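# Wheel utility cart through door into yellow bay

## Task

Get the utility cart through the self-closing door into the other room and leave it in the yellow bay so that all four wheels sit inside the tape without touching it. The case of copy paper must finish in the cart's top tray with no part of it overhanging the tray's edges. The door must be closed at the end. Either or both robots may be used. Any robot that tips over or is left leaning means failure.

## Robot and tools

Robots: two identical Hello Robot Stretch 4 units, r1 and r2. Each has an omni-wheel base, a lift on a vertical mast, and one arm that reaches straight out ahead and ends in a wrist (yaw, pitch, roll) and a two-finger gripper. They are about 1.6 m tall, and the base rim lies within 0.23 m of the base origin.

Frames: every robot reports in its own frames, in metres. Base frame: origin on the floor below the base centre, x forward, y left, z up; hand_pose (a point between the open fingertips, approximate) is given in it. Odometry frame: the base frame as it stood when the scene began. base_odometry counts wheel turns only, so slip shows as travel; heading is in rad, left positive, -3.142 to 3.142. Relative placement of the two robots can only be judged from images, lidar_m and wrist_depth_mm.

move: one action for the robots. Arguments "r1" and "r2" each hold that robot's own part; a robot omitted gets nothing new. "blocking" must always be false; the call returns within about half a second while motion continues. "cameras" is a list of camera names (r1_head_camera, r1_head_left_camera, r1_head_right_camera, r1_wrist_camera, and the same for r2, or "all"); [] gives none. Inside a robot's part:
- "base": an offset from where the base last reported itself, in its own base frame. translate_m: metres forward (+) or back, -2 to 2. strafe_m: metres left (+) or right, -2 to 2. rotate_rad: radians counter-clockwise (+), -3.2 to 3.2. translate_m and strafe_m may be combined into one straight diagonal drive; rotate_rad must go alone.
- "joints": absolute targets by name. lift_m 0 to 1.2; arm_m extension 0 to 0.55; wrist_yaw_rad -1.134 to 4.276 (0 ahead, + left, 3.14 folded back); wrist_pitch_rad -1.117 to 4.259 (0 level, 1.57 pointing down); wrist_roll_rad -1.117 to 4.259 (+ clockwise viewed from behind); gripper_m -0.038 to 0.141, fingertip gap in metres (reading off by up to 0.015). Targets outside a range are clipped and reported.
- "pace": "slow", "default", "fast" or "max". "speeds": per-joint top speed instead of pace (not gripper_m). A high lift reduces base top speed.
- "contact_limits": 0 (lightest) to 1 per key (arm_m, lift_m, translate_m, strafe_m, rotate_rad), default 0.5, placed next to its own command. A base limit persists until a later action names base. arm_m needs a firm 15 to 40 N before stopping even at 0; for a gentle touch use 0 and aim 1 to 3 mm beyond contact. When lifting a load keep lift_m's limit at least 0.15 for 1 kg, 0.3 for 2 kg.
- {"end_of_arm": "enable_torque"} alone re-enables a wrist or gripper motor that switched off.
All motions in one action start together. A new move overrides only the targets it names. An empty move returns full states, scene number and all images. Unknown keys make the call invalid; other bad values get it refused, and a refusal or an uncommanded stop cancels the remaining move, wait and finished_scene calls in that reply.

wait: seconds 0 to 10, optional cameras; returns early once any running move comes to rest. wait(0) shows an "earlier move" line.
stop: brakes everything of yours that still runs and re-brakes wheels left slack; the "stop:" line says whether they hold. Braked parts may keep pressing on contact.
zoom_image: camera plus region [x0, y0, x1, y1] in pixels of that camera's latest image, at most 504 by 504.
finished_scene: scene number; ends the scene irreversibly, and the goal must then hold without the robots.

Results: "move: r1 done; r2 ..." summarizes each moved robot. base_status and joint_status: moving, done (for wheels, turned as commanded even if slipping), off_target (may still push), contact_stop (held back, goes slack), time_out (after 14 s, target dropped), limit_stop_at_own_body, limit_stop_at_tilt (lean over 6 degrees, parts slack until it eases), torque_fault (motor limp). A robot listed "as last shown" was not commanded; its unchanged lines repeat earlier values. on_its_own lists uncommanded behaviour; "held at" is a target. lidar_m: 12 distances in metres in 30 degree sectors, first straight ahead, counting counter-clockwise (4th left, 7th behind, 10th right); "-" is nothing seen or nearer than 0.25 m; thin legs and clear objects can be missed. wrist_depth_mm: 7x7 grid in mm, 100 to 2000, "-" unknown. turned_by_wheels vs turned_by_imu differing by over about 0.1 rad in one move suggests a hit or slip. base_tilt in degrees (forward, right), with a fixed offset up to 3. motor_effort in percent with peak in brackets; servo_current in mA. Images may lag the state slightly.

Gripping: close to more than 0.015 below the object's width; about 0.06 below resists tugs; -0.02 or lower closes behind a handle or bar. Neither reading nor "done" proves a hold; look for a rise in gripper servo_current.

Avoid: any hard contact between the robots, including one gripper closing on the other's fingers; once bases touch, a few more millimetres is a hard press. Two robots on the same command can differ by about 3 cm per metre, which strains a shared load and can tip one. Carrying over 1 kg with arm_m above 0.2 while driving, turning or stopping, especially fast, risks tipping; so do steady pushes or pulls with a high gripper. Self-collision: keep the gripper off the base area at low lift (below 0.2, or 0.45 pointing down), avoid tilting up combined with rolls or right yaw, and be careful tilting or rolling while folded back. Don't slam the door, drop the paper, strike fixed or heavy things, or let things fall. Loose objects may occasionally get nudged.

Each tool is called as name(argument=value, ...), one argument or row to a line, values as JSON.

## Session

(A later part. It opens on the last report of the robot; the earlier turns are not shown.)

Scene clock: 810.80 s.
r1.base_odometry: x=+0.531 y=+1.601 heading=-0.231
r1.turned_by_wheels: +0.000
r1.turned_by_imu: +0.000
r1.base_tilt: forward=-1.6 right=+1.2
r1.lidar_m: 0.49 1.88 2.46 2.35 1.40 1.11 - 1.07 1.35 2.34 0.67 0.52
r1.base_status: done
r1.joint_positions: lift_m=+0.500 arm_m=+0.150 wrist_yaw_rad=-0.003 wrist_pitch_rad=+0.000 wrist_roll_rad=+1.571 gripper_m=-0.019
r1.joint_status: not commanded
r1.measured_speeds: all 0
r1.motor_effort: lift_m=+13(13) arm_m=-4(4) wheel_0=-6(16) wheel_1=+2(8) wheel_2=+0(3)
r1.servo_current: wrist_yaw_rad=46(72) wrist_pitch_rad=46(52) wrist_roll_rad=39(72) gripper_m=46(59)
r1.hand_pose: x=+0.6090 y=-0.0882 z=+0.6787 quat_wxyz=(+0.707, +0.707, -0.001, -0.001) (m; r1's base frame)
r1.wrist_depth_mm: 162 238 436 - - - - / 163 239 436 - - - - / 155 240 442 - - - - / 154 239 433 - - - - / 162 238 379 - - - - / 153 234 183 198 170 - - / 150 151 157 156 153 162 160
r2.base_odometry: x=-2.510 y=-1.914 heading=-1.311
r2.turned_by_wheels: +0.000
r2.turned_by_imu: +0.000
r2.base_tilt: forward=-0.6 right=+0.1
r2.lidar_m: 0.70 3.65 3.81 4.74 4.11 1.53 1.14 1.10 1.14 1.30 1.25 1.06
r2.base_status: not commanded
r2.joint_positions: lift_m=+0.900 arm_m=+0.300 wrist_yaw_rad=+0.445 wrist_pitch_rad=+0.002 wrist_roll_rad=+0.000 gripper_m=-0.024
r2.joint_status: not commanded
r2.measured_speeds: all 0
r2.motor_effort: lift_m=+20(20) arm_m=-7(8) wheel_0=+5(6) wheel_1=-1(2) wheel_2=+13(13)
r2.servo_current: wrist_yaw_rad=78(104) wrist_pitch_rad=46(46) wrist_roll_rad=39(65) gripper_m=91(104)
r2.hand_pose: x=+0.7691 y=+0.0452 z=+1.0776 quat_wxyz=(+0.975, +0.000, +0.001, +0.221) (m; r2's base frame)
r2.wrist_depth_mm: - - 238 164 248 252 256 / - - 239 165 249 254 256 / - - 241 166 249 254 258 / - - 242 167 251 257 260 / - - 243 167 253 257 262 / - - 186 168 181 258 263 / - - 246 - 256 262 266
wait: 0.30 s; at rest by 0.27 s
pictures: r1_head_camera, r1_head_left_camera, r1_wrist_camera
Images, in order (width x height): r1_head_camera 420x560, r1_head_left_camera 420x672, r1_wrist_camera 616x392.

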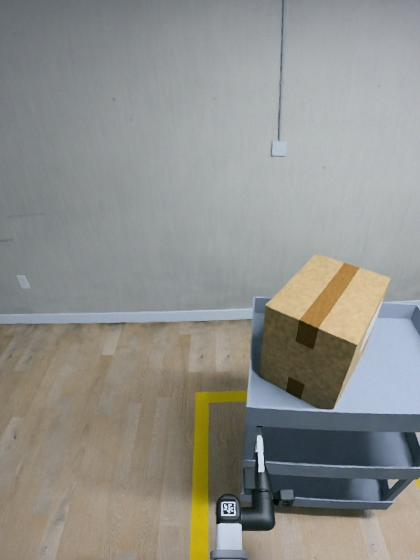

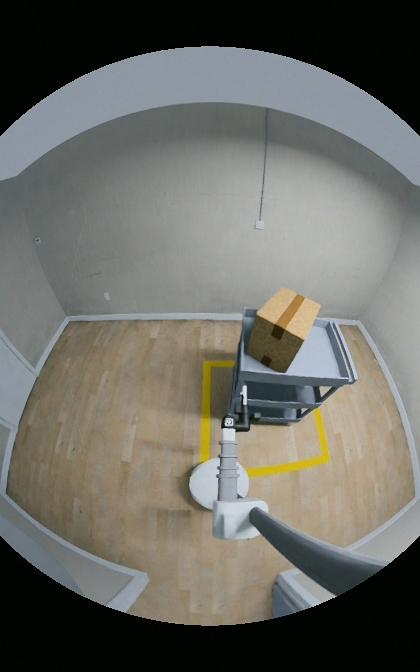

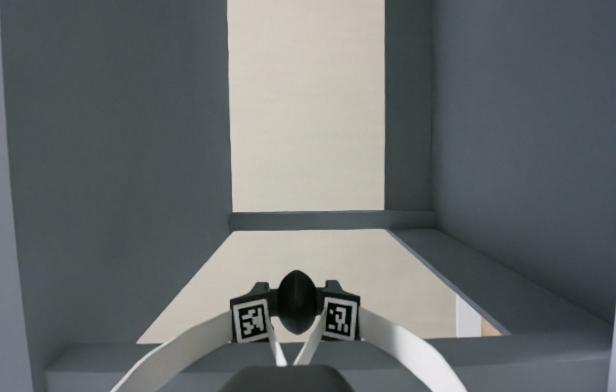

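move(
  blocking=false,
  r1={"base":{"strafe_m":-0.04},"pace":"slow"},
)

wait(
  seconds=2,
)

move(
  blocking=false,
  r1={"base":{"translate_m":-0.5}},
)

wait(
  seconds=4,
)

wait(
  seconds=0.3,
  cameras=["r1_head_camera","r1_head_left_camera"],
)

zoom_image(
  camera="r1_head_camera",
  region=[140, 200, 420, 520],
)

Scene clock: 818.10 s.
move: r1 moving
r1.base_odometry: x=+0.528 y=+1.587 heading=-0.231
r1.turned_by_wheels: +0.000
r1.turned_by_imu: +0.000
r1.base_tilt: forward=-1.6 right=+1.3
r1.lidar_m: 0.50 1.86 2.50 2.36 1.43 1.10 - 1.05 1.38 2.32 0.69 0.52
r1.base_status: strafe_m moving
r1.joint_positions: lift_m=+0.500 arm_m=+0.150 wrist_yaw_rad=-0.003 wrist_pitch_rad=+0.000 wrist_roll_rad=+1.571 gripper_m=-0.019
r1.joint_status: not commanded
r1.measured_speeds: translate_m=+0.000 strafe_m=-0.058 rotate_rad=+0.000 lift_m=+0.000 arm_m=+0.000 wrist_yaw_rad=+0.000 wrist_pitch_rad=+0.000 wrist_roll_rad=+0.000
r1.motor_effort: lift_m=+13(13) arm_m=-3(4) wheel_0=+6(7) wheel_1=-6(7) wheel_2=+0(1)
r1.servo_current: wrist_yaw_rad=52(65) wrist_pitch_rad=46(46) wrist_roll_rad=46(59) gripper_m=46(52)
r1.hand_pose: x=+0.6090 y=-0.0882 z=+0.6787 quat_wxyz=(+0.707, +0.707, -0.001, -0.001) (m; r1's base frame)
r1.wrist_depth_mm: 167 271 466 - - - - / 158 246 459 - - - - / 158 245 445 - - - - / 164 243 392 - - - - / 163 239 382 - - - - / 154 236 185 198 171 - - / 152 164 163 145 152 164 -
r2: as last shown
r2.base_tilt: forward=-0.7 right=+0.0
r2.lidar_m: 0.70 3.64 3.84 4.72 4.10 1.55 1.14 1.08 1.14 1.28 1.24 1.06
r2.motor_effort: lift_m=+20(20) arm_m=-8(8) wheel_0=+5(6) wheel_1=-1(2) wheel_2=+13(13)
r2.servo_current: wrist_yaw_rad=91(91) wrist_pitch_rad=39(46) wrist_roll_rad=52(59) gripper_m=85(104)
r2.wrist_depth_mm: - - 237 164 248 252 257 / - - 239 165 248 253 257 / - - 240 165 249 254 259 / - - 240 166 251 257 260 / - - 243 167 252 256 262 / - - 187 167 180 260 263 / - - 245 - 256 263 265
pictures: none

Scene clock: 819.07 s.
earlier move: r1 done
r1.base_odometry: x=+0.522 y=+1.562 heading=-0.231
r1.turned_by_wheels: +0.000
r1.turned_by_imu: +0.000
r1.base_tilt: forward=-1.6 right=+1.3
r1.lidar_m: 0.49 1.86 2.51 2.38 1.45 1.10 2.06 1.08 1.39 2.30 0.65 0.51
r1.base_status: done
r1.joint_positions: lift_m=+0.500 arm_m=+0.150 wrist_yaw_rad=-0.003 wrist_pitch_rad=+0.000 wrist_roll_rad=+1.571 gripper_m=-0.019
r1.joint_status: not commanded
r1.measured_speeds: all 0
r1.motor_effort: lift_m=+13(13) arm_m=-4(4) wheel_0=+4(7) wheel_1=-2(7) wheel_2=+0(1)
r1.servo_current: wrist_yaw_rad=52(72) wrist_pitch_rad=33(46) wrist_roll_rad=46(59) gripper_m=52(52)
r1.hand_pose: x=+0.6090 y=-0.0882 z=+0.6787 quat_wxyz=(+0.707, +0.707, -0.001, -0.001) (m; r1's base frame)
r1.wrist_depth_mm: 167 270 462 - - - - / 159 248 455 - - - - / 158 246 449 - - - - / 165 243 392 - - - - / 163 239 427 - - - - / 154 237 187 198 178 - - / 151 200 163 145 145 - -
r2.base_odometry: x=-2.510 y=-1.914 heading=-1.311
r2.turned_by_wheels: +0.000
r2.turned_by_imu: +0.000
r2.base_tilt: forward=-0.6 right=+0.0
r2.lidar_m: 0.73 3.63 3.82 4.70 4.12 1.54 1.14 1.07 1.16 1.31 1.25 1.04
r2.base_status: not commanded
r2.joint_positions: lift_m=+0.900 arm_m=+0.300 wrist_yaw_rad=+0.445 wrist_pitch_rad=+0.002 wrist_roll_rad=+0.000 gripper_m=-0.024
r2.joint_status: not commanded
r2.measured_speeds: all 0
r2.motor_effort: lift_m=+20(20) arm_m=-7(8) wheel_0=+5(6) wheel_1=-2(2) wheel_2=+13(13)
r2.servo_current: wrist_yaw_rad=78(91) wrist_pitch_rad=39(46) wrist_roll_rad=39(59) gripper_m=104(104)
r2.hand_pose: x=+0.7691 y=+0.0452 z=+1.0776 quat_wxyz=(+0.975, +0.000, +0.001, +0.221) (m; r2's base frame)
r2.wrist_depth_mm: - - 238 164 247 251 256 / - - 239 165 248 253 257 / - - 241 166 250 254 258 / - - 243 167 250 255 259 / - - 243 167 253 258 262 / - - 186 168 180 259 264 / - - 244 - 255 262 266
wait: 0.97 of 2 s (r1 has come to rest)
pictures: none

Scene clock: 819.57 s.
move: r1 moving
r1.base_odometry: x=+0.492 y=+1.569 heading=-0.231
r1.turned_by_wheels: +0.000
r1.turned_by_imu: +0.000
r1.base_tilt: forward=-1.5 right=+1.3
r1.lidar_m: 0.54 1.93 2.52 2.39 1.36 1.07 - 1.02 1.28 2.31 0.70 0.53
r1.base_status: translate_m moving
r1.joint_positions: lift_m=+0.500 arm_m=+0.150 wrist_yaw_rad=-0.003 wrist_pitch_rad=+0.000 wrist_roll_rad=+1.571 gripper_m=-0.019
r1.joint_status: not commanded
r1.measured_speeds: translate_m=-0.122 strafe_m=+0.000 rotate_rad=+0.000 lift_m=+0.000 arm_m=+0.000 wrist_yaw_rad=+0.000 wrist_pitch_rad=+0.000 wrist_roll_rad=+0.000
r1.motor_effort: lift_m=+12(13) arm_m=-3(4) wheel_0=-8(8) wheel_1=-5(5) wheel_2=+9(10)
r1.servo_current: wrist_yaw_rad=52(59) wrist_pitch_rad=52(52) wrist_roll_rad=46(72) gripper_m=46(52)
r1.hand_pose: x=+0.6090 y=-0.0882 z=+0.6787 quat_wxyz=(+0.707, +0.707, -0.001, -0.001) (m; r1's base frame)
r1.wrist_depth_mm: 167 270 462 - - - - / 158 248 452 - - - - / 158 246 449 - - - - / 165 243 442 - - - - / 163 239 427 - - - - / 162 236 187 198 178 - - / 164 200 163 144 145 - -
r2: as last shown
r2.base_tilt: forward=-0.7 right=+0.1
r2.lidar_m: 0.72 3.63 3.80 4.70 4.10 1.53 1.14 1.08 1.13 1.27 1.24 1.04
r2.servo_current: wrist_yaw_rad=78(91) wrist_pitch_rad=39(46) wrist_roll_rad=46(46) gripper_m=91(104)
r2.wrist_depth_mm: - - 240 164 246 252 256 / - - 239 164 249 254 258 / - - 241 166 249 255 259 / - - 241 166 252 255 260 / - - 244 167 252 258 262 / - - 186 168 180 258 264 / - - 244 - 256 262 266
pictures: none

Scene clock: 822.23 s.
earlier move: r1 done
r1.base_odometry: x=+0.035 y=+1.677 heading=-0.231
r1.turned_by_wheels: +0.000
r1.turned_by_imu: +0.000
r1.base_tilt: forward=-1.5 right=+1.3
r1.lidar_m: 1.00 2.39 2.52 2.09 0.71 0.75 - 0.69 0.66 1.74 2.38 1.01
r1.base_status: done
r1.joint_positions: lift_m=+0.500 arm_m=+0.150 wrist_yaw_rad=-0.003 wrist_pitch_rad=+0.000 wrist_roll_rad=+1.571 gripper_m=-0.019
r1.joint_status: not commanded
r1.measured_speeds: all 0
r1.motor_effort: lift_m=+13(13) arm_m=-4(4) wheel_0=-1(9) wheel_1=-1(8) wheel_2=-2(11)
r1.servo_current: wrist_yaw_rad=65(65) wrist_pitch_rad=39(52) wrist_roll_rad=39(72) gripper_m=46(52)
r1.hand_pose: x=+0.6091 y=-0.0882 z=+0.6787 quat_wxyz=(+0.707, +0.707, -0.001, -0.001) (m; r1's base frame)
r1.wrist_depth_mm: - - 603 - - - - / - 820 609 - - - - / - 676 615 - - 1708 - / - 707 634 - - - - / - 759 640 - 640 1537 891 / - - 185 198 171 1397 976 / - 132 163 144 145 1160 991
r2.base_odometry: x=-2.510 y=-1.914 heading=-1.311
r2.turned_by_wheels: +0.000
r2.turned_by_imu: +0.000
r2.base_tilt: forward=-0.7 right=+0.1
r2.lidar_m: 0.72 3.65 3.82 4.74 4.10 1.55 1.15 1.07 1.13 1.29 1.24 1.05
r2.base_status: not commanded
r2.joint_positions: lift_m=+0.900 arm_m=+0.300 wrist_yaw_rad=+0.445 wrist_pitch_rad=+0.002 wrist_roll_rad=+0.000 gripper_m=-0.024
r2.joint_status: not commanded
r2.measured_speeds: all 0
r2.motor_effort: lift_m=+20(20) arm_m=-7(8) wheel_0=+6(6) wheel_1=-1(2) wheel_2=+13(13)
r2.servo_current: wrist_yaw_rad=85(91) wrist_pitch_rad=46(46) wrist_roll_rad=52(65) gripper_m=98(104)
r2.hand_pose: x=+0.7691 y=+0.0452 z=+1.0776 quat_wxyz=(+0.975, +0.000, +0.001, +0.221) (m; r2's base frame)
r2.wrist_depth_mm: - - 236 164 247 253 256 / - - 239 165 248 253 257 / - - 240 165 249 254 258 / - - 242 166 251 256 260 / - - 243 167 254 257 262 / - - 186 167 180 259 264 / - - 245 - 255 262 266
wait: 2.67 of 4 s (r1 has come to rest)
pictures: none

Scene clock: 822.53 s.
r1.base_odometry: x=+0.035 y=+1.677 heading=-0.231
r1.turned_by_wheels: +0.000
r1.turned_by_imu: +0.000
r1.base_tilt: forward=-1.6 right=+1.3
r1.lidar_m: 0.99 2.37 2.49 2.10 0.72 0.72 - 0.66 0.67 1.76 2.39 1.01
r1.base_status: done
r1.joint_positions: lift_m=+0.500 arm_m=+0.150 wrist_yaw_rad=-0.003 wrist_pitch_rad=+0.000 wrist_roll_rad=+1.571 gripper_m=-0.019
r1.joint_status: not commanded
r1.measured_speeds: all 0
r1.motor_effort: lift_m=+13(13) arm_m=-4(4) wheel_0=-1(9) wheel_1=-1(8) wheel_2=-2(11)
r1.servo_current: wrist_yaw_rad=72(65) wrist_pitch_rad=39(52) wrist_roll_rad=46(72) gripper_m=46(52)
r1.hand_pose: x=+0.6091 y=-0.0882 z=+0.6787 quat_wxyz=(+0.707, +0.707, -0.001, -0.001) (m; r1's base frame)
r1.wrist_depth_mm: - - 597 - - - - / - 842 609 - - - - / - 676 621 - - 1756 - / - 707 627 - - - - / - 768 640 - 640 1537 891 / - - 186 198 171 1397 991 / - 132 163 145 145 1160 1008
r2.base_odometry: x=-2.510 y=-1.914 heading=-1.311
r2.turned_by_wheels: +0.000
r2.turned_by_imu: +0.000
r2.base_tilt: forward=-0.7 right=+0.1
r2.lidar_m: 0.69 3.64 3.79 4.71 4.08 1.56 1.11 1.06 1.12 1.28 1.24 1.03
r2.base_status: not commanded
r2.joint_positions: lift_m=+0.900 arm_m=+0.300 wrist_yaw_rad=+0.445 wrist_pitch_rad=+0.002 wrist_roll_rad=+0.000 gripper_m=-0.024
r2.joint_status: not commanded
r2.measured_speeds: all 0
r2.motor_effort: lift_m=+20(20) arm_m=-8(8) wheel_0=+5(6) wheel_1=-1(2) wheel_2=+13(13)
r2.servo_current: wrist_yaw_rad=85(91) wrist_pitch_rad=39(46) wrist_roll_rad=46(65) gripper_m=98(104)
r2.hand_pose: x=+0.7691 y=+0.0452 z=+1.0776 quat_wxyz=(+0.975, +0.000, +0.001, +0.221) (m; r2's base frame)
r2.wrist_depth_mm: - - 238 164 248 252 257 / - - 239 165 250 254 257 / - - 241 166 250 255 259 / - - 242 166 250 256 260 / - - 244 167 253 258 262 / - - 186 167 180 259 264 / - - 245 - 255 260 265
wait: 0.30 s; at rest by 0.27 s
pictures: r1_head_camera, r1_head_left_camera
Images, in order (width x height): r1_head_camera 420x560, r1_head_left_camera 420x672.

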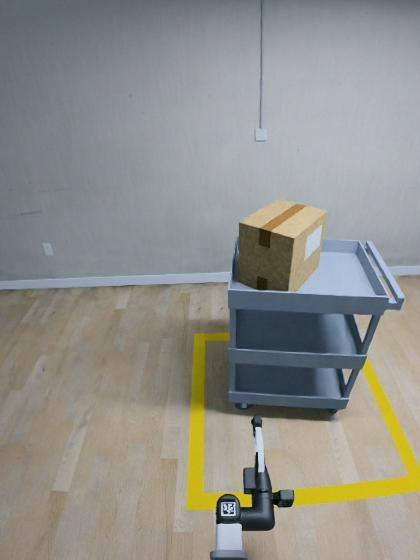

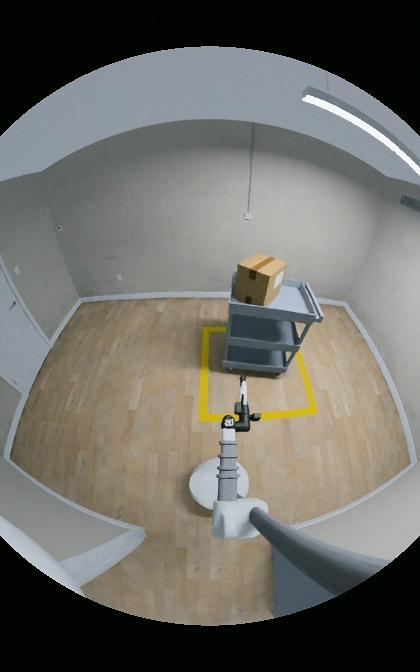

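Scaled by 1.575 from the camera's 420x560 image, which has a finer 600x800 frame.

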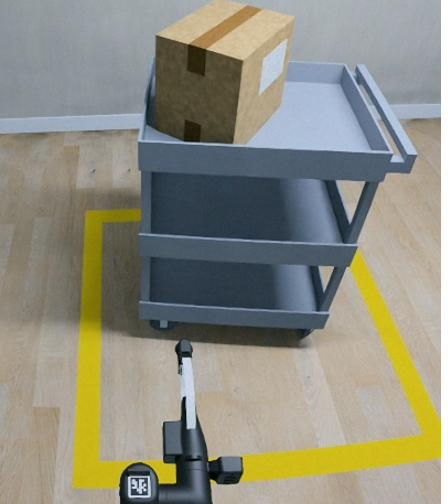

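move(
  blocking=false,
  r1={"base":{"strafe_m":0.9,"translate_m":0.3},"joints":{"arm_m":0.0,"wrist_yaw_rad":3.0,"wrist_roll_rad":0.0},"pace":"fast"},
)

wait(
  seconds=2.6,
)

wait(
  seconds=5,
)

move(
  blocking=false,
  r1={"base":{"translate_m":0.75},"pace":"fast"},
)

wait(
  seconds=5,
)

move(
  blocking=false,
  r1={"base":{"rotate_rad":-1.57}},
)

wait(
  seconds=4,
)

wait(
  seconds=0.3,
  cameras=["r1_head_camera","r1_head_left_camera"],
)

zoom_image(
  camera="r1_head_camera",
  region=[0, 150, 420, 560],
)

Scene clock: 839.77 s.
move: r1 moving
r1.base_odometry: x=+0.062 y=+1.720 heading=-0.232
r1.turned_by_wheels: +0.000
r1.turned_by_imu: +0.000
r1.base_tilt: forward=-1.6 right=+1.3
r1.lidar_m: 0.97 2.36 2.44 2.15 0.72 0.71 - 0.73 0.67 1.81 2.42 1.01
r1.base_status: translate_m moving; strafe_m moving
r1.joint_positions: lift_m=+0.500 arm_m=+0.074 wrist_yaw_rad=+0.639 wrist_pitch_rad=+0.000 wrist_roll_rad=+0.938 gripper_m=-0.019
r1.joint_status: arm_m moving; wrist_yaw_rad moving; wrist_roll_rad moving
r1.measured_speeds: translate_m=+0.064 strafe_m=+0.189 rotate_rad=-0.005 lift_m=+0.000 arm_m=-0.292 wrist_yaw_rad=+1.815 wrist_pitch_rad=+0.000 wrist_roll_rad=-1.819
r1.motor_effort: lift_m=+13(13) arm_m=-6(6) wheel_0=-10(11) wheel_1=+11(11) wheel_2=-5(6)
r1.servo_current: wrist_yaw_rad=104(111) wrist_pitch_rad=39(46) wrist_roll_rad=98(117) gripper_m=46(46)
r1.hand_pose: x=+0.5286 y=+0.1019 z=+0.6787 quat_wxyz=(+0.847, +0.429, +0.142, +0.280) (m; r1's base frame)
r1.wrist_depth_mm: - - - - - 544 - / - - - - - - 554 / - - - - - 1756 1397 / - - - - - 1708 1182 / - - - - - 1464 1042 / - - - 198 1576 1255 931 / - - 180 180 154 991 866
r2: as last shown
r2.base_tilt: forward=-0.6 right=+0.1
r2.lidar_m: 0.71 3.65 3.83 4.71 4.10 1.56 1.13 1.07 1.13 1.31 1.26 1.04
r2.motor_effort: lift_m=+20(20) arm_m=-7(8) wheel_0=+5(6) wheel_1=-1(2) wheel_2=+13(13)
r2.servo_current: wrist_yaw_rad=85(85) wrist_pitch_rad=39(46) wrist_roll_rad=46(59) gripper_m=98(98)
r2.wrist_depth_mm: - - 238 164 247 252 256 / - - 239 164 249 254 257 / - - 240 166 251 254 259 / - - 241 167 251 256 262 / - - 243 167 252 257 262 / - - 186 167 180 259 263 / - - 245 - 255 263 265
pictures: none

Scene clock: 842.37 s.
earlier move: r1 moving
r1.base_odometry: x=+0.527 y=+2.473 heading=-0.231
r1.turned_by_wheels: +0.000
r1.turned_by_imu: +0.006
r1.base_tilt: forward=-1.6 right=+1.2
r1.lidar_m: 1.97 2.05 1.58 1.52 1.15 0.80 0.77 0.80 1.54 2.95 1.17 1.29
r1.base_status: translate_m moving; strafe_m moving
r1.joint_positions: lift_m=+0.500 arm_m=+0.000 wrist_yaw_rad=+2.997 wrist_pitch_rad=+0.000 wrist_roll_rad=+0.002 gripper_m=-0.019
r1.joint_status: all done
r1.measured_speeds: translate_m=+0.035 strafe_m=+0.102 rotate_rad=-0.001 lift_m=+0.000 arm_m=+0.000 wrist_yaw_rad=+0.000 wrist_pitch_rad=+0.000 wrist_roll_rad=+0.000
r1.motor_effort: lift_m=+13(13) arm_m=-4(8) wheel_0=-2(12) wheel_1=-1(14) wheel_2=+1(6)
r1.servo_current: wrist_yaw_rad=33(117) wrist_pitch_rad=39(52) wrist_roll_rad=46(117) gripper_m=46(59)
r1.hand_pose: x=-0.1019 y=+0.1280 z=+0.6787 quat_wxyz=(+0.072, +0.000, +0.001, +0.997) (m; r1's base frame)
r1.wrist_depth_mm: 139 - - - - - - / 140 160 - - - - - / 140 195 - - - - - / 140 204 - - - - - / 195 - - - - - - / - - 183 198 170 - - / 1863 132 163 146 144 - -
r2.base_odometry: x=-2.510 y=-1.914 heading=-1.311
r2.turned_by_wheels: +0.000
r2.turned_by_imu: +0.000
r2.base_tilt: forward=-0.7 right=+0.0
r2.lidar_m: 0.70 3.66 3.82 4.72 4.06 1.56 1.13 1.06 1.14 1.31 1.24 1.07
r2.base_status: not commanded
r2.joint_positions: lift_m=+0.900 arm_m=+0.300 wrist_yaw_rad=+0.445 wrist_pitch_rad=+0.002 wrist_roll_rad=+0.000 gripper_m=-0.024
r2.joint_status: not commanded
r2.measured_speeds: all 0
r2.motor_effort: lift_m=+20(20) arm_m=-8(8) wheel_0=+5(6) wheel_1=-1(2) wheel_2=+13(13)
r2.servo_current: wrist_yaw_rad=98(98) wrist_pitch_rad=39(46) wrist_roll_rad=52(59) gripper_m=98(98)
r2.hand_pose: x=+0.7691 y=+0.0452 z=+1.0776 quat_wxyz=(+0.975, +0.000, +0.001, +0.221) (m; r2's base frame)
r2.wrist_depth_mm: - - 237 164 247 252 255 / - - 239 164 247 253 257 / - - 240 166 250 255 259 / - - 242 167 251 256 262 / - - 243 167 253 257 263 / - - 186 168 180 259 264 / - - 246 - 255 262 265
wait: 2.60 s; no rest
pictures: none

Scene clock: 842.90 s.
earlier move: r1 done
r1.base_odometry: x=+0.534 y=+2.484 heading=-0.231
r1.turned_by_wheels: +0.000
r1.turned_by_imu: +0.000
r1.base_tilt: forward=-1.6 right=+1.3
r1.lidar_m: 1.99 2.04 1.57 1.49 1.17 0.82 0.77 0.81 1.58 2.91 1.15 1.30
r1.base_status: done
r1.joint_positions: lift_m=+0.500 arm_m=+0.000 wrist_yaw_rad=+2.997 wrist_pitch_rad=+0.000 wrist_roll_rad=+0.002 gripper_m=-0.019
r1.joint_status: all done
r1.measured_speeds: all 0
r1.motor_effort: lift_m=+13(13) arm_m=-4(8) wheel_0=+0(12) wheel_1=-1(14) wheel_2=-1(6)
r1.servo_current: wrist_yaw_rad=52(117) wrist_pitch_rad=46(52) wrist_roll_rad=46(117) gripper_m=52(59)
r1.hand_pose: x=-0.1019 y=+0.1280 z=+0.6787 quat_wxyz=(+0.072, +0.000, +0.001, +0.997) (m; r1's base frame)
r1.wrist_depth_mm: 139 - - - - - - / 140 164 - - - - - / 140 195 - - - - - / 140 204 - - - - - / 195 - - - - - - / - - 183 198 170 - - / 1708 132 163 146 144 - -
r2.base_odometry: x=-2.510 y=-1.914 heading=-1.311
r2.turned_by_wheels: +0.000
r2.turned_by_imu: +0.000
r2.base_tilt: forward=-0.7 right=+0.1
r2.lidar_m: 0.71 3.65 3.81 4.72 4.08 1.56 1.15 1.07 1.14 1.30 1.25 1.04
r2.base_status: not commanded
r2.joint_positions: lift_m=+0.900 arm_m=+0.300 wrist_yaw_rad=+0.445 wrist_pitch_rad=+0.002 wrist_roll_rad=+0.000 gripper_m=-0.024
r2.joint_status: not commanded
r2.measured_speeds: all 0
r2.motor_effort: lift_m=+20(20) arm_m=-7(8) wheel_0=+5(6) wheel_1=-1(2) wheel_2=+13(13)
r2.servo_current: wrist_yaw_rad=85(98) wrist_pitch_rad=39(46) wrist_roll_rad=39(59) gripper_m=85(98)
r2.hand_pose: x=+0.7691 y=+0.0452 z=+1.0776 quat_wxyz=(+0.975, +0.000, +0.001, +0.221) (m; r2's base frame)
r2.wrist_depth_mm: - - 238 164 247 252 255 / - - 239 165 249 254 256 / - - 240 166 250 255 258 / - - 241 167 251 256 259 / - - 243 167 252 257 262 / - - 186 167 180 259 264 / - - 246 - 256 262 265
wait: 0.53 of 5 s (r1 has come to rest)
pictures: none

Scene clock: 843.40 s.
move: r1 moving
r1.base_odometry: x=+0.583 y=+2.473 heading=-0.231
r1.turned_by_wheels: +0.000
r1.turned_by_imu: +0.000
r1.base_tilt: forward=-1.6 right=+1.3
r1.lidar_m: 1.95 2.01 1.57 1.50 1.20 0.87 0.82 0.87 1.59 3.10 1.12 1.32
r1.base_status: translate_m moving
r1.joint_positions: lift_m=+0.500 arm_m=+0.000 wrist_yaw_rad=+2.997 wrist_pitch_rad=+0.000 wrist_roll_rad=+0.002 gripper_m=-0.019
r1.joint_status: not commanded
r1.measured_speeds: translate_m=+0.196 strafe_m=-0.001 rotate_rad=+0.006 lift_m=+0.000 arm_m=+0.000 wrist_yaw_rad=+0.000 wrist_pitch_rad=+0.000 wrist_roll_rad=+0.000
r1.motor_effort: lift_m=+13(13) arm_m=-4(4) wheel_0=+7(8) wheel_1=+6(8) wheel_2=-11(12)
r1.servo_current: wrist_yaw_rad=65(65) wrist_pitch_rad=39(46) wrist_roll_rad=46(65) gripper_m=39(52)
r1.hand_pose: x=-0.1019 y=+0.1280 z=+0.6787 quat_wxyz=(+0.072, +0.000, +0.001, +0.997) (m; r1's base frame)
r1.wrist_depth_mm: 138 - - - - - - / 138 141 - - - - - / 128 185 - - - - - / 139 191 - - - - - / - - - - - - - / - - 183 199 170 - - / 1756 132 163 146 144 - -
r2: as last shown
r2.base_tilt: forward=-0.7 right=+0.0
r2.lidar_m: 0.71 3.66 3.81 4.72 4.09 1.58 1.12 1.08 1.13 1.30 1.23 1.06
r2.servo_current: wrist_yaw_rad=85(91) wrist_pitch_rad=46(46) wrist_roll_rad=39(46) gripper_m=98(98)
r2.wrist_depth_mm: - - 238 164 247 252 256 / - - 238 164 249 254 258 / - - 240 166 250 255 259 / - - 241 166 250 256 260 / - - 244 167 253 257 262 / - - 186 168 180 260 264 / - - 246 - 256 262 266
pictures: none

Scene clock: 846.07 s.
earlier move: r1 done
r1.base_odometry: x=+1.264 y=+2.312 heading=-0.231
r1.turned_by_wheels: +0.000
r1.turned_by_imu: +0.000
r1.base_tilt: forward=-1.6 right=+1.3
r1.lidar_m: 1.24 1.27 1.63 1.47 1.59 1.58 1.52 2.04 2.15 0.89 0.95 1.31
r1.base_status: done
r1.joint_positions: lift_m=+0.500 arm_m=+0.000 wrist_yaw_rad=+2.997 wrist_pitch_rad=+0.000 wrist_roll_rad=+0.002 gripper_m=-0.019
r1.joint_status: not commanded
r1.measured_speeds: all 0
r1.motor_effort: lift_m=+13(13) arm_m=-4(4) wheel_0=+1(10) wheel_1=+1(9) wheel_2=+1(12)
r1.servo_current: wrist_yaw_rad=46(65) wrist_pitch_rad=39(59) wrist_roll_rad=65(78) gripper_m=46(52)
r1.hand_pose: x=-0.1019 y=+0.1280 z=+0.6787 quat_wxyz=(+0.072, +0.000, +0.001, +0.997) (m; r1's base frame)
r1.wrist_depth_mm: 139 - - - - - - / 140 164 - - - - - / 140 194 - - - - - / 140 204 - - - - - / - - - - - - - / - - 183 199 170 - - / 1808 1618 163 165 154 1537 1499
r2.base_odometry: x=-2.510 y=-1.914 heading=-1.311
r2.turned_by_wheels: +0.000
r2.turned_by_imu: +0.000
r2.base_tilt: forward=-0.6 right=+0.1
r2.lidar_m: 0.70 3.66 3.80 4.71 4.08 1.57 1.13 1.08 1.13 1.29 1.25 1.06
r2.base_status: not commanded
r2.joint_positions: lift_m=+0.900 arm_m=+0.300 wrist_yaw_rad=+0.445 wrist_pitch_rad=+0.002 wrist_roll_rad=+0.000 gripper_m=-0.024
r2.joint_status: not commanded
r2.measured_speeds: all 0
r2.motor_effort: lift_m=+20(20) arm_m=-7(8) wheel_0=+5(6) wheel_1=-1(2) wheel_2=+13(13)
r2.servo_current: wrist_yaw_rad=85(91) wrist_pitch_rad=39(46) wrist_roll_rad=46(59) gripper_m=91(104)
r2.hand_pose: x=+0.7691 y=+0.0452 z=+1.0776 quat_wxyz=(+0.975, +0.000, +0.001, +0.221) (m; r2's base frame)
r2.wrist_depth_mm: - - 238 165 247 253 257 / - - 239 164 248 253 257 / - - 240 166 250 255 259 / - - 241 166 251 256 260 / - - 243 167 252 257 263 / - - 186 167 180 259 264 / - - 244 - 255 262 266
wait: 2.67 of 5 s (r1 has come to rest)
pictures: none

Scene clock: 846.57 s.
move: r1 moving
r1.base_odometry: x=+1.264 y=+2.312 heading=-0.483
r1.turned_by_wheels: -0.252
r1.turned_by_imu: -0.253
r1.base_tilt: forward=-1.6 right=+1.2
r1.lidar_m: 1.23 1.24 1.44 1.46 1.51 1.78 1.51 1.53 2.04 0.91 0.88 1.46
r1.base_status: rotate_rad moving
r1.joint_positions: lift_m=+0.500 arm_m=+0.000 wrist_yaw_rad=+2.997 wrist_pitch_rad=+0.000 wrist_roll_rad=+0.002 gripper_m=-0.019
r1.joint_status: not commanded
r1.measured_speeds: translate_m=-0.002 strafe_m=-0.001 rotate_rad=-0.975 lift_m=+0.000 arm_m=+0.000 wrist_yaw_rad=+0.000 wrist_pitch_rad=+0.000 wrist_roll_rad=+0.000
r1.motor_effort: lift_m=+13(13) arm_m=-4(4) wheel_0=+8(8) wheel_1=+7(9) wheel_2=+6(7)
r1.servo_current: wrist_yaw_rad=46(59) wrist_pitch_rad=46(46) wrist_roll_rad=33(65) gripper_m=52(59)
r1.hand_pose: x=-0.1019 y=+0.1280 z=+0.6787 quat_wxyz=(+0.072, +0.000, +0.001, +0.997) (m; r1's base frame)
r1.wrist_depth_mm: 139 - - - - - - / 140 164 - - - - - / 140 198 - - - - 1336 / 140 204 - - - - - / - - - - - - - / - - 182 198 - - - / 1708 140 171 180 155 1576 -
r2: as last shown
r2.base_tilt: forward=-0.7 right=+0.1
r2.lidar_m: 0.69 3.65 3.84 4.70 4.11 1.57 1.13 1.08 1.13 1.29 1.25 1.03
r2.servo_current: wrist_yaw_rad=85(98) wrist_pitch_rad=39(46) wrist_roll_rad=52(59) gripper_m=98(98)
r2.wrist_depth_mm: - - 238 164 246 253 256 / - - 239 165 249 254 257 / - - 240 166 249 255 259 / - - 242 166 251 256 260 / - - 244 167 253 258 262 / - - 187 167 181 260 264 / - - 245 - 256 262 266
pictures: none

Scene clock: 848.13 s.
earlier move: r1 done
r1.base_odometry: x=+1.264 y=+2.312 heading=-1.801
r1.turned_by_wheels: -1.317
r1.turned_by_imu: -1.325
r1.base_tilt: forward=-1.6 right=+1.3
r1.lidar_m: 0.89 0.95 1.30 1.25 1.29 1.62 1.51 1.59 1.59 1.52 2.03 2.17
r1.base_status: done
r1.joint_positions: lift_m=+0.500 arm_m=+0.000 wrist_yaw_rad=+2.997 wrist_pitch_rad=+0.000 wrist_roll_rad=+0.002 gripper_m=-0.019
r1.joint_status: not commanded
r1.measured_speeds: all 0
r1.motor_effort: lift_m=+13(13) arm_m=-4(4) wheel_0=+1(9) wheel_1=+1(9) wheel_2=+2(8)
r1.servo_current: wrist_yaw_rad=59(72) wrist_pitch_rad=39(46) wrist_roll_rad=46(65) gripper_m=46(59)
r1.hand_pose: x=-0.1019 y=+0.1280 z=+0.6787 quat_wxyz=(+0.072, +0.000, +0.001, +0.997) (m; r1's base frame)
r1.wrist_depth_mm: 139 - 1618 - - - - / 140 164 1618 - - - - / 140 195 1618 - - - - / 140 204 1661 - - - - / 1464 - 1618 - - - - / 1499 - 183 198 170 - - / 1499 139 179 179 154 1537 -
r2.base_odometry: x=-2.510 y=-1.914 heading=-1.311
r2.turned_by_wheels: +0.000
r2.turned_by_imu: +0.000
r2.base_tilt: forward=-0.7 right=+0.1
r2.lidar_m: 0.70 3.64 3.81 4.72 4.08 1.57 1.12 1.06 1.15 1.29 1.24 1.04
r2.base_status: not commanded
r2.joint_positions: lift_m=+0.900 arm_m=+0.300 wrist_yaw_rad=+0.445 wrist_pitch_rad=+0.002 wrist_roll_rad=+0.000 gripper_m=-0.024
r2.joint_status: not commanded
r2.measured_speeds: all 0
r2.motor_effort: lift_m=+20(20) arm_m=-7(8) wheel_0=+6(6) wheel_1=-1(2) wheel_2=+13(13)
r2.servo_current: wrist_yaw_rad=78(98) wrist_pitch_rad=33(46) wrist_roll_rad=52(59) gripper_m=85(98)
r2.hand_pose: x=+0.7691 y=+0.0452 z=+1.0776 quat_wxyz=(+0.975, +0.000, +0.001, +0.221) (m; r2's base frame)
r2.wrist_depth_mm: - - 237 164 247 253 255 / - - 240 165 249 253 257 / - - 239 166 249 255 258 / - - 241 167 252 256 260 / - - 243 167 253 256 262 / - - 187 167 181 260 264 / - - 244 - 256 262 265
wait: 1.57 of 4 s (r1 has come to rest)
pictures: none

Scene clock: 848.43 s.
r1.base_odometry: x=+1.264 y=+2.312 heading=-1.801
r1.turned_by_wheels: +0.000
r1.turned_by_imu: +0.000
r1.base_tilt: forward=-1.6 right=+1.3
r1.lidar_m: 0.87 0.96 1.31 1.22 1.29 1.62 1.50 1.60 1.59 1.52 2.02 2.20
r1.base_status: done
r1.joint_positions: lift_m=+0.500 arm_m=+0.000 wrist_yaw_rad=+2.997 wrist_pitch_rad=+0.000 wrist_roll_rad=+0.002 gripper_m=-0.019
r1.joint_status: not commanded
r1.measured_speeds: all 0
r1.motor_effort: lift_m=+13(13) arm_m=-4(4) wheel_0=+1(9) wheel_1=+1(9) wheel_2=+2(8)
r1.servo_current: wrist_yaw_rad=59(72) wrist_pitch_rad=39(46) wrist_roll_rad=46(65) gripper_m=52(59)
r1.hand_pose: x=-0.1019 y=+0.1280 z=+0.6787 quat_wxyz=(+0.072, +0.000, +0.001, +0.997) (m; r1's base frame)
r1.wrist_depth_mm: 139 - 1661 - - - - / 140 164 1661 - - - - / 140 195 1661 - - - - / 140 204 1708 - - - - / 1499 - 1618 - - - - / 1499 - 183 198 170 - - / 1499 139 179 180 154 1537 -
r2.base_odometry: x=-2.510 y=-1.914 heading=-1.311
r2.turned_by_wheels: +0.000
r2.turned_by_imu: +0.000
r2.base_tilt: forward=-0.6 right=+0.1
r2.lidar_m: 0.70 3.66 3.83 4.73 4.11 1.55 1.12 1.08 1.14 1.29 1.26 1.05
r2.base_status: not commanded
r2.joint_positions: lift_m=+0.900 arm_m=+0.300 wrist_yaw_rad=+0.445 wrist_pitch_rad=+0.002 wrist_roll_rad=+0.000 gripper_m=-0.024
r2.joint_status: not commanded
r2.measured_speeds: all 0
r2.motor_effort: lift_m=+20(20) arm_m=-7(8) wheel_0=+6(6) wheel_1=-1(2) wheel_2=+13(13)
r2.servo_current: wrist_yaw_rad=78(98) wrist_pitch_rad=39(46) wrist_roll_rad=59(59) gripper_m=91(98)
r2.hand_pose: x=+0.7691 y=+0.0452 z=+1.0776 quat_wxyz=(+0.975, +0.000, +0.001, +0.221) (m; r2's base frame)
r2.wrist_depth_mm: - - 237 165 247 252 257 / - - 238 165 248 254 258 / - - 240 165 250 254 258 / - - 242 166 251 256 260 / - - 244 167 252 258 263 / - - 186 168 180 260 263 / - - 245 - 256 262 265
wait: 0.30 s; at rest by 0.27 s
pictures: r1_head_camera, r1_head_left_camera
Images, in order (width x height): r1_head_camera 420x560, r1_head_left_camera 420x672.

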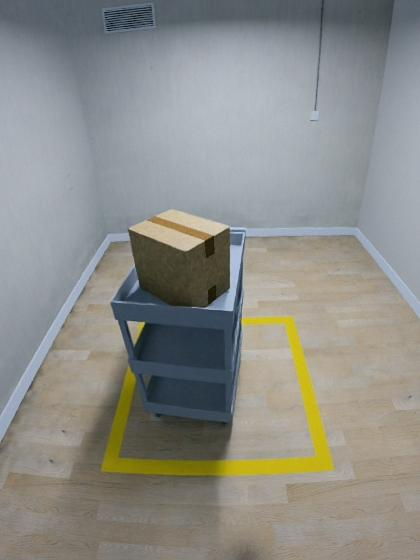

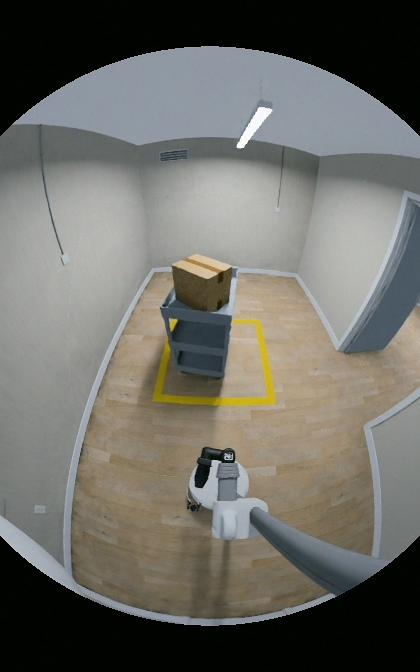

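Scaled by 1.200 from the camera's 420x560 image, which has a finer 600x800 frame.

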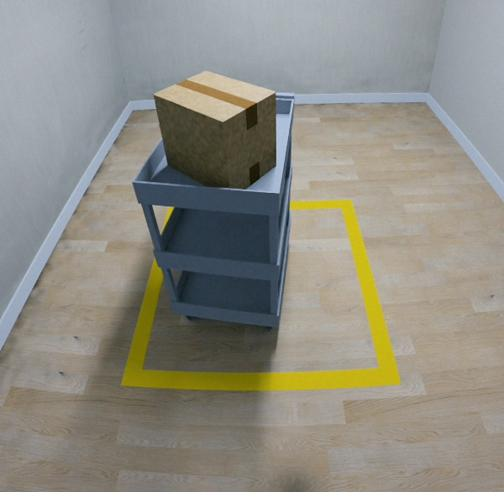

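zoom_image(
  camera="r1_head_camera",
  region=[90, 280, 270, 460],
)

Scaled by 2.800 from the camera's 420x560 image, which has a finer 600x800 frame.

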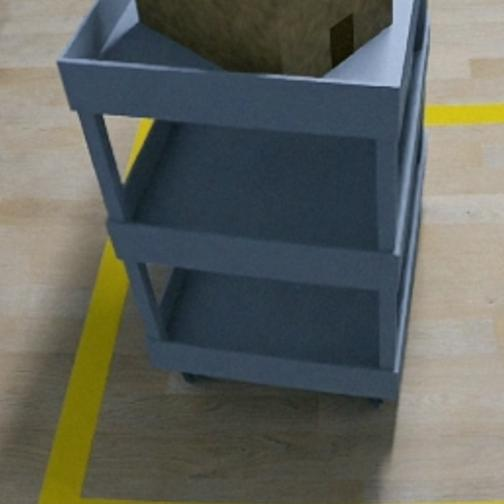

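move(
  blocking=false,
  r2={"joints":{"gripper_m":0.141}},
)

wait(
  seconds=3,
)

wait(
  seconds=5,
  cameras=["r2_head_camera","r2_head_left_camera","r2_wrist_camera","r1_head_right_camera"],
)

Scene clock: 860.70 s.
move: r2 moving
r1: as last shown
r1.lidar_m: 0.89 0.95 1.27 1.22 1.31 1.62 1.53 1.58 1.59 1.52 2.01 2.14
r1.motor_effort: lift_m=+13(13) arm_m=-4(4) wheel_0=+1(2) wheel_1=+1(1) wheel_2=+2(2)
r1.servo_current: wrist_yaw_rad=39(59) wrist_pitch_rad=39(46) wrist_roll_rad=39(65) gripper_m=46(52)
r1.wrist_depth_mm: 139 - 1661 - - - - / 140 164 1618 - - - - / 139 195 1576 - - - - / 140 204 1618 - - - - / 1499 - 1618 - - - - / 1537 - 183 198 171 - - / 1464 139 179 179 154 1499 -
r2.base_odometry: x=-2.510 y=-1.914 heading=-1.311
r2.turned_by_wheels: +0.000
r2.turned_by_imu: +0.000
r2.base_tilt: forward=-0.7 right=+0.0
r2.lidar_m: 0.72 3.66 3.82 4.73 4.08 1.55 1.14 1.08 1.14 1.29 1.25 1.04
r2.base_status: not commanded
r2.joint_positions: lift_m=+0.900 arm_m=+0.300 wrist_yaw_rad=+0.445 wrist_pitch_rad=+0.002 wrist_roll_rad=+0.000 gripper_m=+0.002
r2.joint_status: gripper_m moving
r2.measured_speeds: all 0
r2.motor_effort: lift_m=+20(20) arm_m=-7(8) wheel_0=+5(6) wheel_1=-1(2) wheel_2=+13(13)
r2.servo_current: wrist_yaw_rad=98(98) wrist_pitch_rad=39(46) wrist_roll_rad=52(52) gripper_m=85(98)
r2.hand_pose: x=+0.7691 y=+0.0452 z=+1.0776 quat_wxyz=(+0.975, +0.000, +0.001, +0.221) (m; r2's base frame)
r2.wrist_depth_mm: - - 244 167 251 255 259 / - - 243 178 253 257 259 / - - 245 170 253 258 263 / - - 247 171 255 259 265 / - - 248 171 257 263 266 / - - 190 174 257 264 267 / - - 250 - 258 266 268
pictures: none

Scene clock: 862.67 s.
earlier move: r2 done
r1.base_odometry: x=+1.264 y=+2.312 heading=-1.801
r1.turned_by_wheels: +0.000
r1.turned_by_imu: +0.000
r1.base_tilt: forward=-1.6 right=+1.3
r1.lidar_m: 0.89 0.98 1.31 1.23 1.30 1.61 1.51 1.59 1.59 1.51 2.02 2.14
r1.base_status: not commanded
r1.joint_positions: lift_m=+0.500 arm_m=+0.000 wrist_yaw_rad=+2.997 wrist_pitch_rad=+0.000 wrist_roll_rad=+0.002 gripper_m=-0.019
r1.joint_status: not commanded
r1.measured_speeds: all 0
r1.motor_effort: lift_m=+13(13) arm_m=-4(4) wheel_0=+1(2) wheel_1=+1(2) wheel_2=+2(2)
r1.servo_current: wrist_yaw_rad=52(65) wrist_pitch_rad=39(46) wrist_roll_rad=39(65) gripper_m=46(59)
r1.hand_pose: x=-0.1019 y=+0.1280 z=+0.6787 quat_wxyz=(+0.072, +0.000, +0.001, +0.997) (m; r1's base frame)
r1.wrist_depth_mm: 139 - 1661 - - - - / 140 164 1618 - - - - / 139 196 1618 - - - - / 140 204 1661 - - - - / 1499 - 1661 - - - - / 1537 - 183 198 171 - - / 1499 139 179 180 154 1537 -
r2.base_odometry: x=-2.510 y=-1.914 heading=-1.312
r2.turned_by_wheels: -0.001
r2.turned_by_imu: -0.001
r2.base_tilt: forward=-0.7 right=+0.1
r2.lidar_m: 1.11 3.65 3.79 4.72 4.12 1.57 1.11 1.07 1.16 1.32 1.24 1.28
r2.base_status: not commanded
r2.joint_positions: lift_m=+0.900 arm_m=+0.300 wrist_yaw_rad=+0.433 wrist_pitch_rad=+0.002 wrist_roll_rad=+0.000 gripper_m=+0.141
r2.joint_status: all done
r2.measured_speeds: all 0
r2.motor_effort: lift_m=+20(20) arm_m=-7(8) wheel_0=+4(6) wheel_1=-1(2) wheel_2=+5(13)
r2.servo_current: wrist_yaw_rad=46(98) wrist_pitch_rad=39(46) wrist_roll_rad=46(59) gripper_m=46(117)
r2.hand_pose: x=+0.7696 y=+0.0416 z=+1.0776 quat_wxyz=(+0.977, +0.000, +0.001, +0.215) (m; r2's base frame)
r2.wrist_depth_mm: - - - - - - - / - - - 668 - - - / - - - 683 - - - / - - - 676 - - - / - - - 683 - - - / - - - 166 187 185 - / - - - - - - -
wait: 1.97 of 3 s (r2 has come to rest)
pictures: none

Scene clock: 867.67 s.
r1.base_odometry: x=+1.264 y=+2.312 heading=-1.801
r1.turned_by_wheels: +0.000
r1.turned_by_imu: +0.000
r1.base_tilt: forward=-1.6 right=+1.2
r1.lidar_m: 0.90 0.95 1.28 1.24 1.31 1.61 1.52 1.56 1.60 1.51 1.71 2.18
r1.base_status: not commanded
r1.joint_positions: lift_m=+0.500 arm_m=+0.000 wrist_yaw_rad=+2.997 wrist_pitch_rad=+0.000 wrist_roll_rad=+0.002 gripper_m=-0.019
r1.joint_status: not commanded
r1.measured_speeds: all 0
r1.motor_effort: lift_m=+13(13) arm_m=-4(4) wheel_0=+1(2) wheel_1=+1(2) wheel_2=+2(2)
r1.servo_current: wrist_yaw_rad=52(65) wrist_pitch_rad=39(46) wrist_roll_rad=33(65) gripper_m=46(59)
r1.hand_pose: x=-0.1019 y=+0.1280 z=+0.6787 quat_wxyz=(+0.072, +0.000, +0.001, +0.997) (m; r1's base frame)
r1.wrist_depth_mm: 138 - 1661 - - - - / 140 164 1661 - - - - / 140 195 1661 - - - - / 140 205 1618 - - - - / 1499 - 1618 - - - - / 1537 - 183 198 170 - - / 1537 139 179 180 154 1576 -
r2.base_odometry: x=-2.510 y=-1.914 heading=-1.312
r2.turned_by_wheels: +0.000
r2.turned_by_imu: +0.001
r2.base_tilt: forward=-0.7 right=+0.0
r2.lidar_m: 1.78 3.66 3.81 4.74 4.10 1.54 1.15 1.09 1.14 1.28 1.24 1.30
r2.base_status: not commanded
r2.joint_positions: lift_m=+0.900 arm_m=+0.300 wrist_yaw_rad=+0.433 wrist_pitch_rad=+0.002 wrist_roll_rad=+0.000 gripper_m=+0.141
r2.joint_status: all done
r2.measured_speeds: all 0
r2.motor_effort: lift_m=+20(20) arm_m=-7(8) wheel_0=+4(6) wheel_1=-1(2) wheel_2=+5(13)
r2.servo_current: wrist_yaw_rad=46(98) wrist_pitch_rad=39(46) wrist_roll_rad=59(59) gripper_m=52(117)
r2.hand_pose: x=+0.7696 y=+0.0416 z=+1.0776 quat_wxyz=(+0.977, +0.000, +0.001, +0.215) (m; r2's base frame)
r2.wrist_depth_mm: - - - - - - - / - - - - - - - / - - - - - - - / - - - - - - - / - - - - - 1281 - / - - - - - 204 - / - - - - - - -
wait: 5.00 s; at rest by 0.27 s
pictures: r1_head_right_camera, r2_head_camera, r2_head_left_camera, r2_wrist_camera
Images, in order (width x height): r1_head_right_camera 420x672, r2_head_camera 420x560, r2_head_left_camera 420x672, r2_wrist_camera 616x392.

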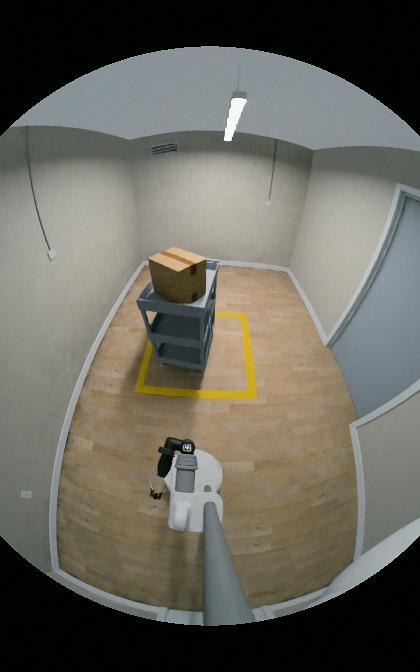

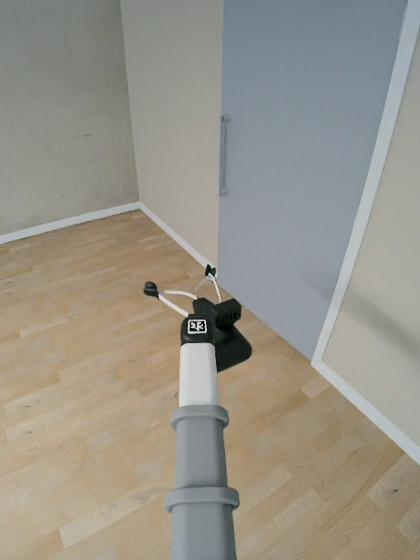

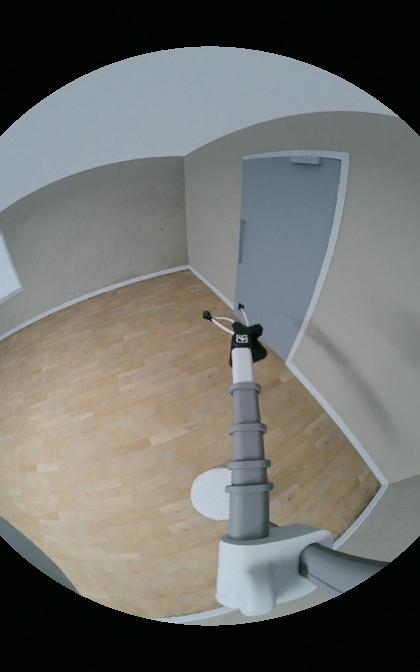

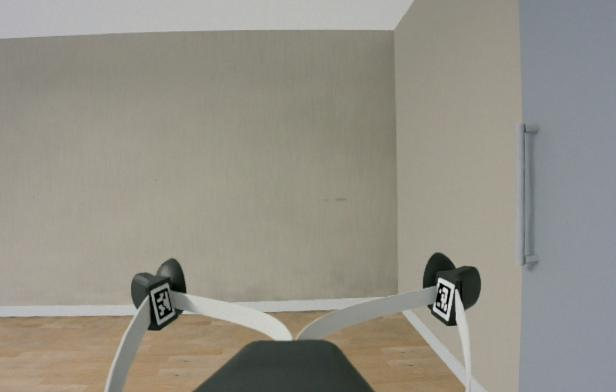

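wait(
  seconds=4,
  cameras=["r2_head_camera","r1_head_right_camera"],
)

zoom_image(
  camera="r1_head_right_camera",
  region=[120, 230, 270, 410],
)

Scene clock: 875.20 s.
r1.base_odometry: x=+1.264 y=+2.312 heading=-1.801
r1.turned_by_wheels: +0.000
r1.turned_by_imu: +0.000
r1.base_tilt: forward=-1.6 right=+1.3
r1.lidar_m: 0.89 0.96 1.32 1.23 1.29 1.60 1.51 1.57 1.57 1.50 1.67 2.15
r1.base_status: not commanded
r1.joint_positions: lift_m=+0.500 arm_m=+0.000 wrist_yaw_rad=+2.997 wrist_pitch_rad=+0.000 wrist_roll_rad=+0.002 gripper_m=-0.019
r1.joint_status: not commanded
r1.measured_speeds: all 0
r1.motor_effort: lift_m=+13(13) arm_m=-4(4) wheel_0=+1(2) wheel_1=+1(2) wheel_2=+2(2)
r1.servo_current: wrist_yaw_rad=52(65) wrist_pitch_rad=33(46) wrist_roll_rad=33(65) gripper_m=46(59)
r1.hand_pose: x=-0.1019 y=+0.1280 z=+0.6787 quat_wxyz=(+0.072, +0.000, +0.001, +0.997) (m; r1's base frame)
r1.wrist_depth_mm: 139 - 1661 - - - - / 140 164 1661 - - - - / 140 195 1618 - - - - / 140 205 1618 - - - - / 1464 - 1661 - - - - / 1537 - 183 198 170 - - / 1499 139 179 180 154 1499 -
r2.base_odometry: x=-2.510 y=-1.914 heading=-1.312
r2.turned_by_wheels: +0.000
r2.turned_by_imu: +0.001
r2.base_tilt: forward=-0.7 right=+0.1
r2.lidar_m: 1.82 3.66 3.82 4.71 4.10 1.53 1.14 1.08 1.14 1.30 1.25 1.32
r2.base_status: not commanded
r2.joint_positions: lift_m=+0.900 arm_m=+0.300 wrist_yaw_rad=+0.433 wrist_pitch_rad=+0.002 wrist_roll_rad=+0.000 gripper_m=+0.141
r2.joint_status: all done
r2.measured_speeds: all 0
r2.motor_effort: lift_m=+20(20) arm_m=-6(8) wheel_0=+4(6) wheel_1=-1(2) wheel_2=+5(13)
r2.servo_current: wrist_yaw_rad=46(98) wrist_pitch_rad=39(46) wrist_roll_rad=46(59) gripper_m=46(117)
r2.hand_pose: x=+0.7696 y=+0.0416 z=+1.0776 quat_wxyz=(+0.977, +0.000, +0.001, +0.215) (m; r2's base frame)
r2.wrist_depth_mm: - - - - - - - / - - - - - - - / - - - - - - - / - - - - - - - / - - - - - - - / - - - - - 187 - / - - - - - - -
wait: 4.00 s; at rest from the start
pictures: r1_head_right_camera, r2_head_camera
Images, in order (width x height): r1_head_right_camera 420x672, r2_head_camera 420x560.

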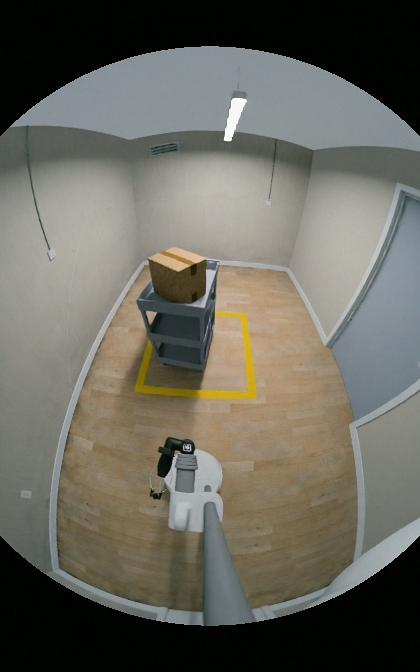

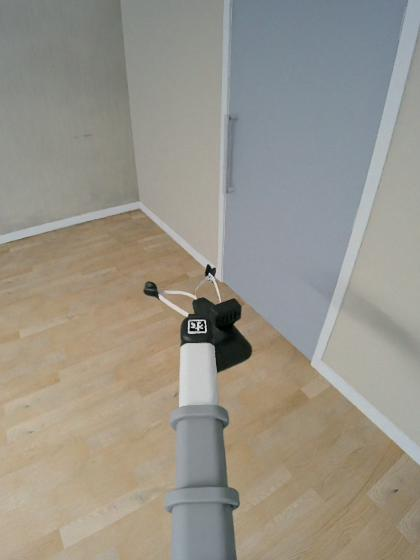

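Scaled by 2.800 from the camera's 420x672 image, which has a finer 600x960 frame.

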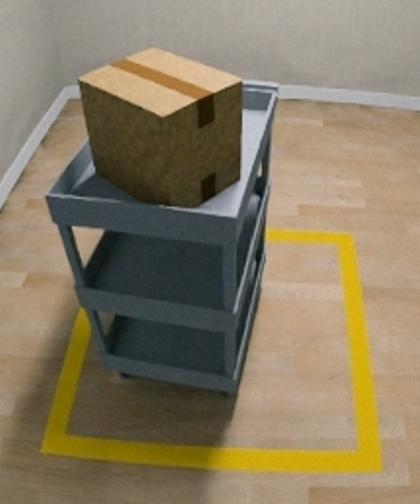

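finished_scene(
  scene=1,
)

The scene is finished: the task was done.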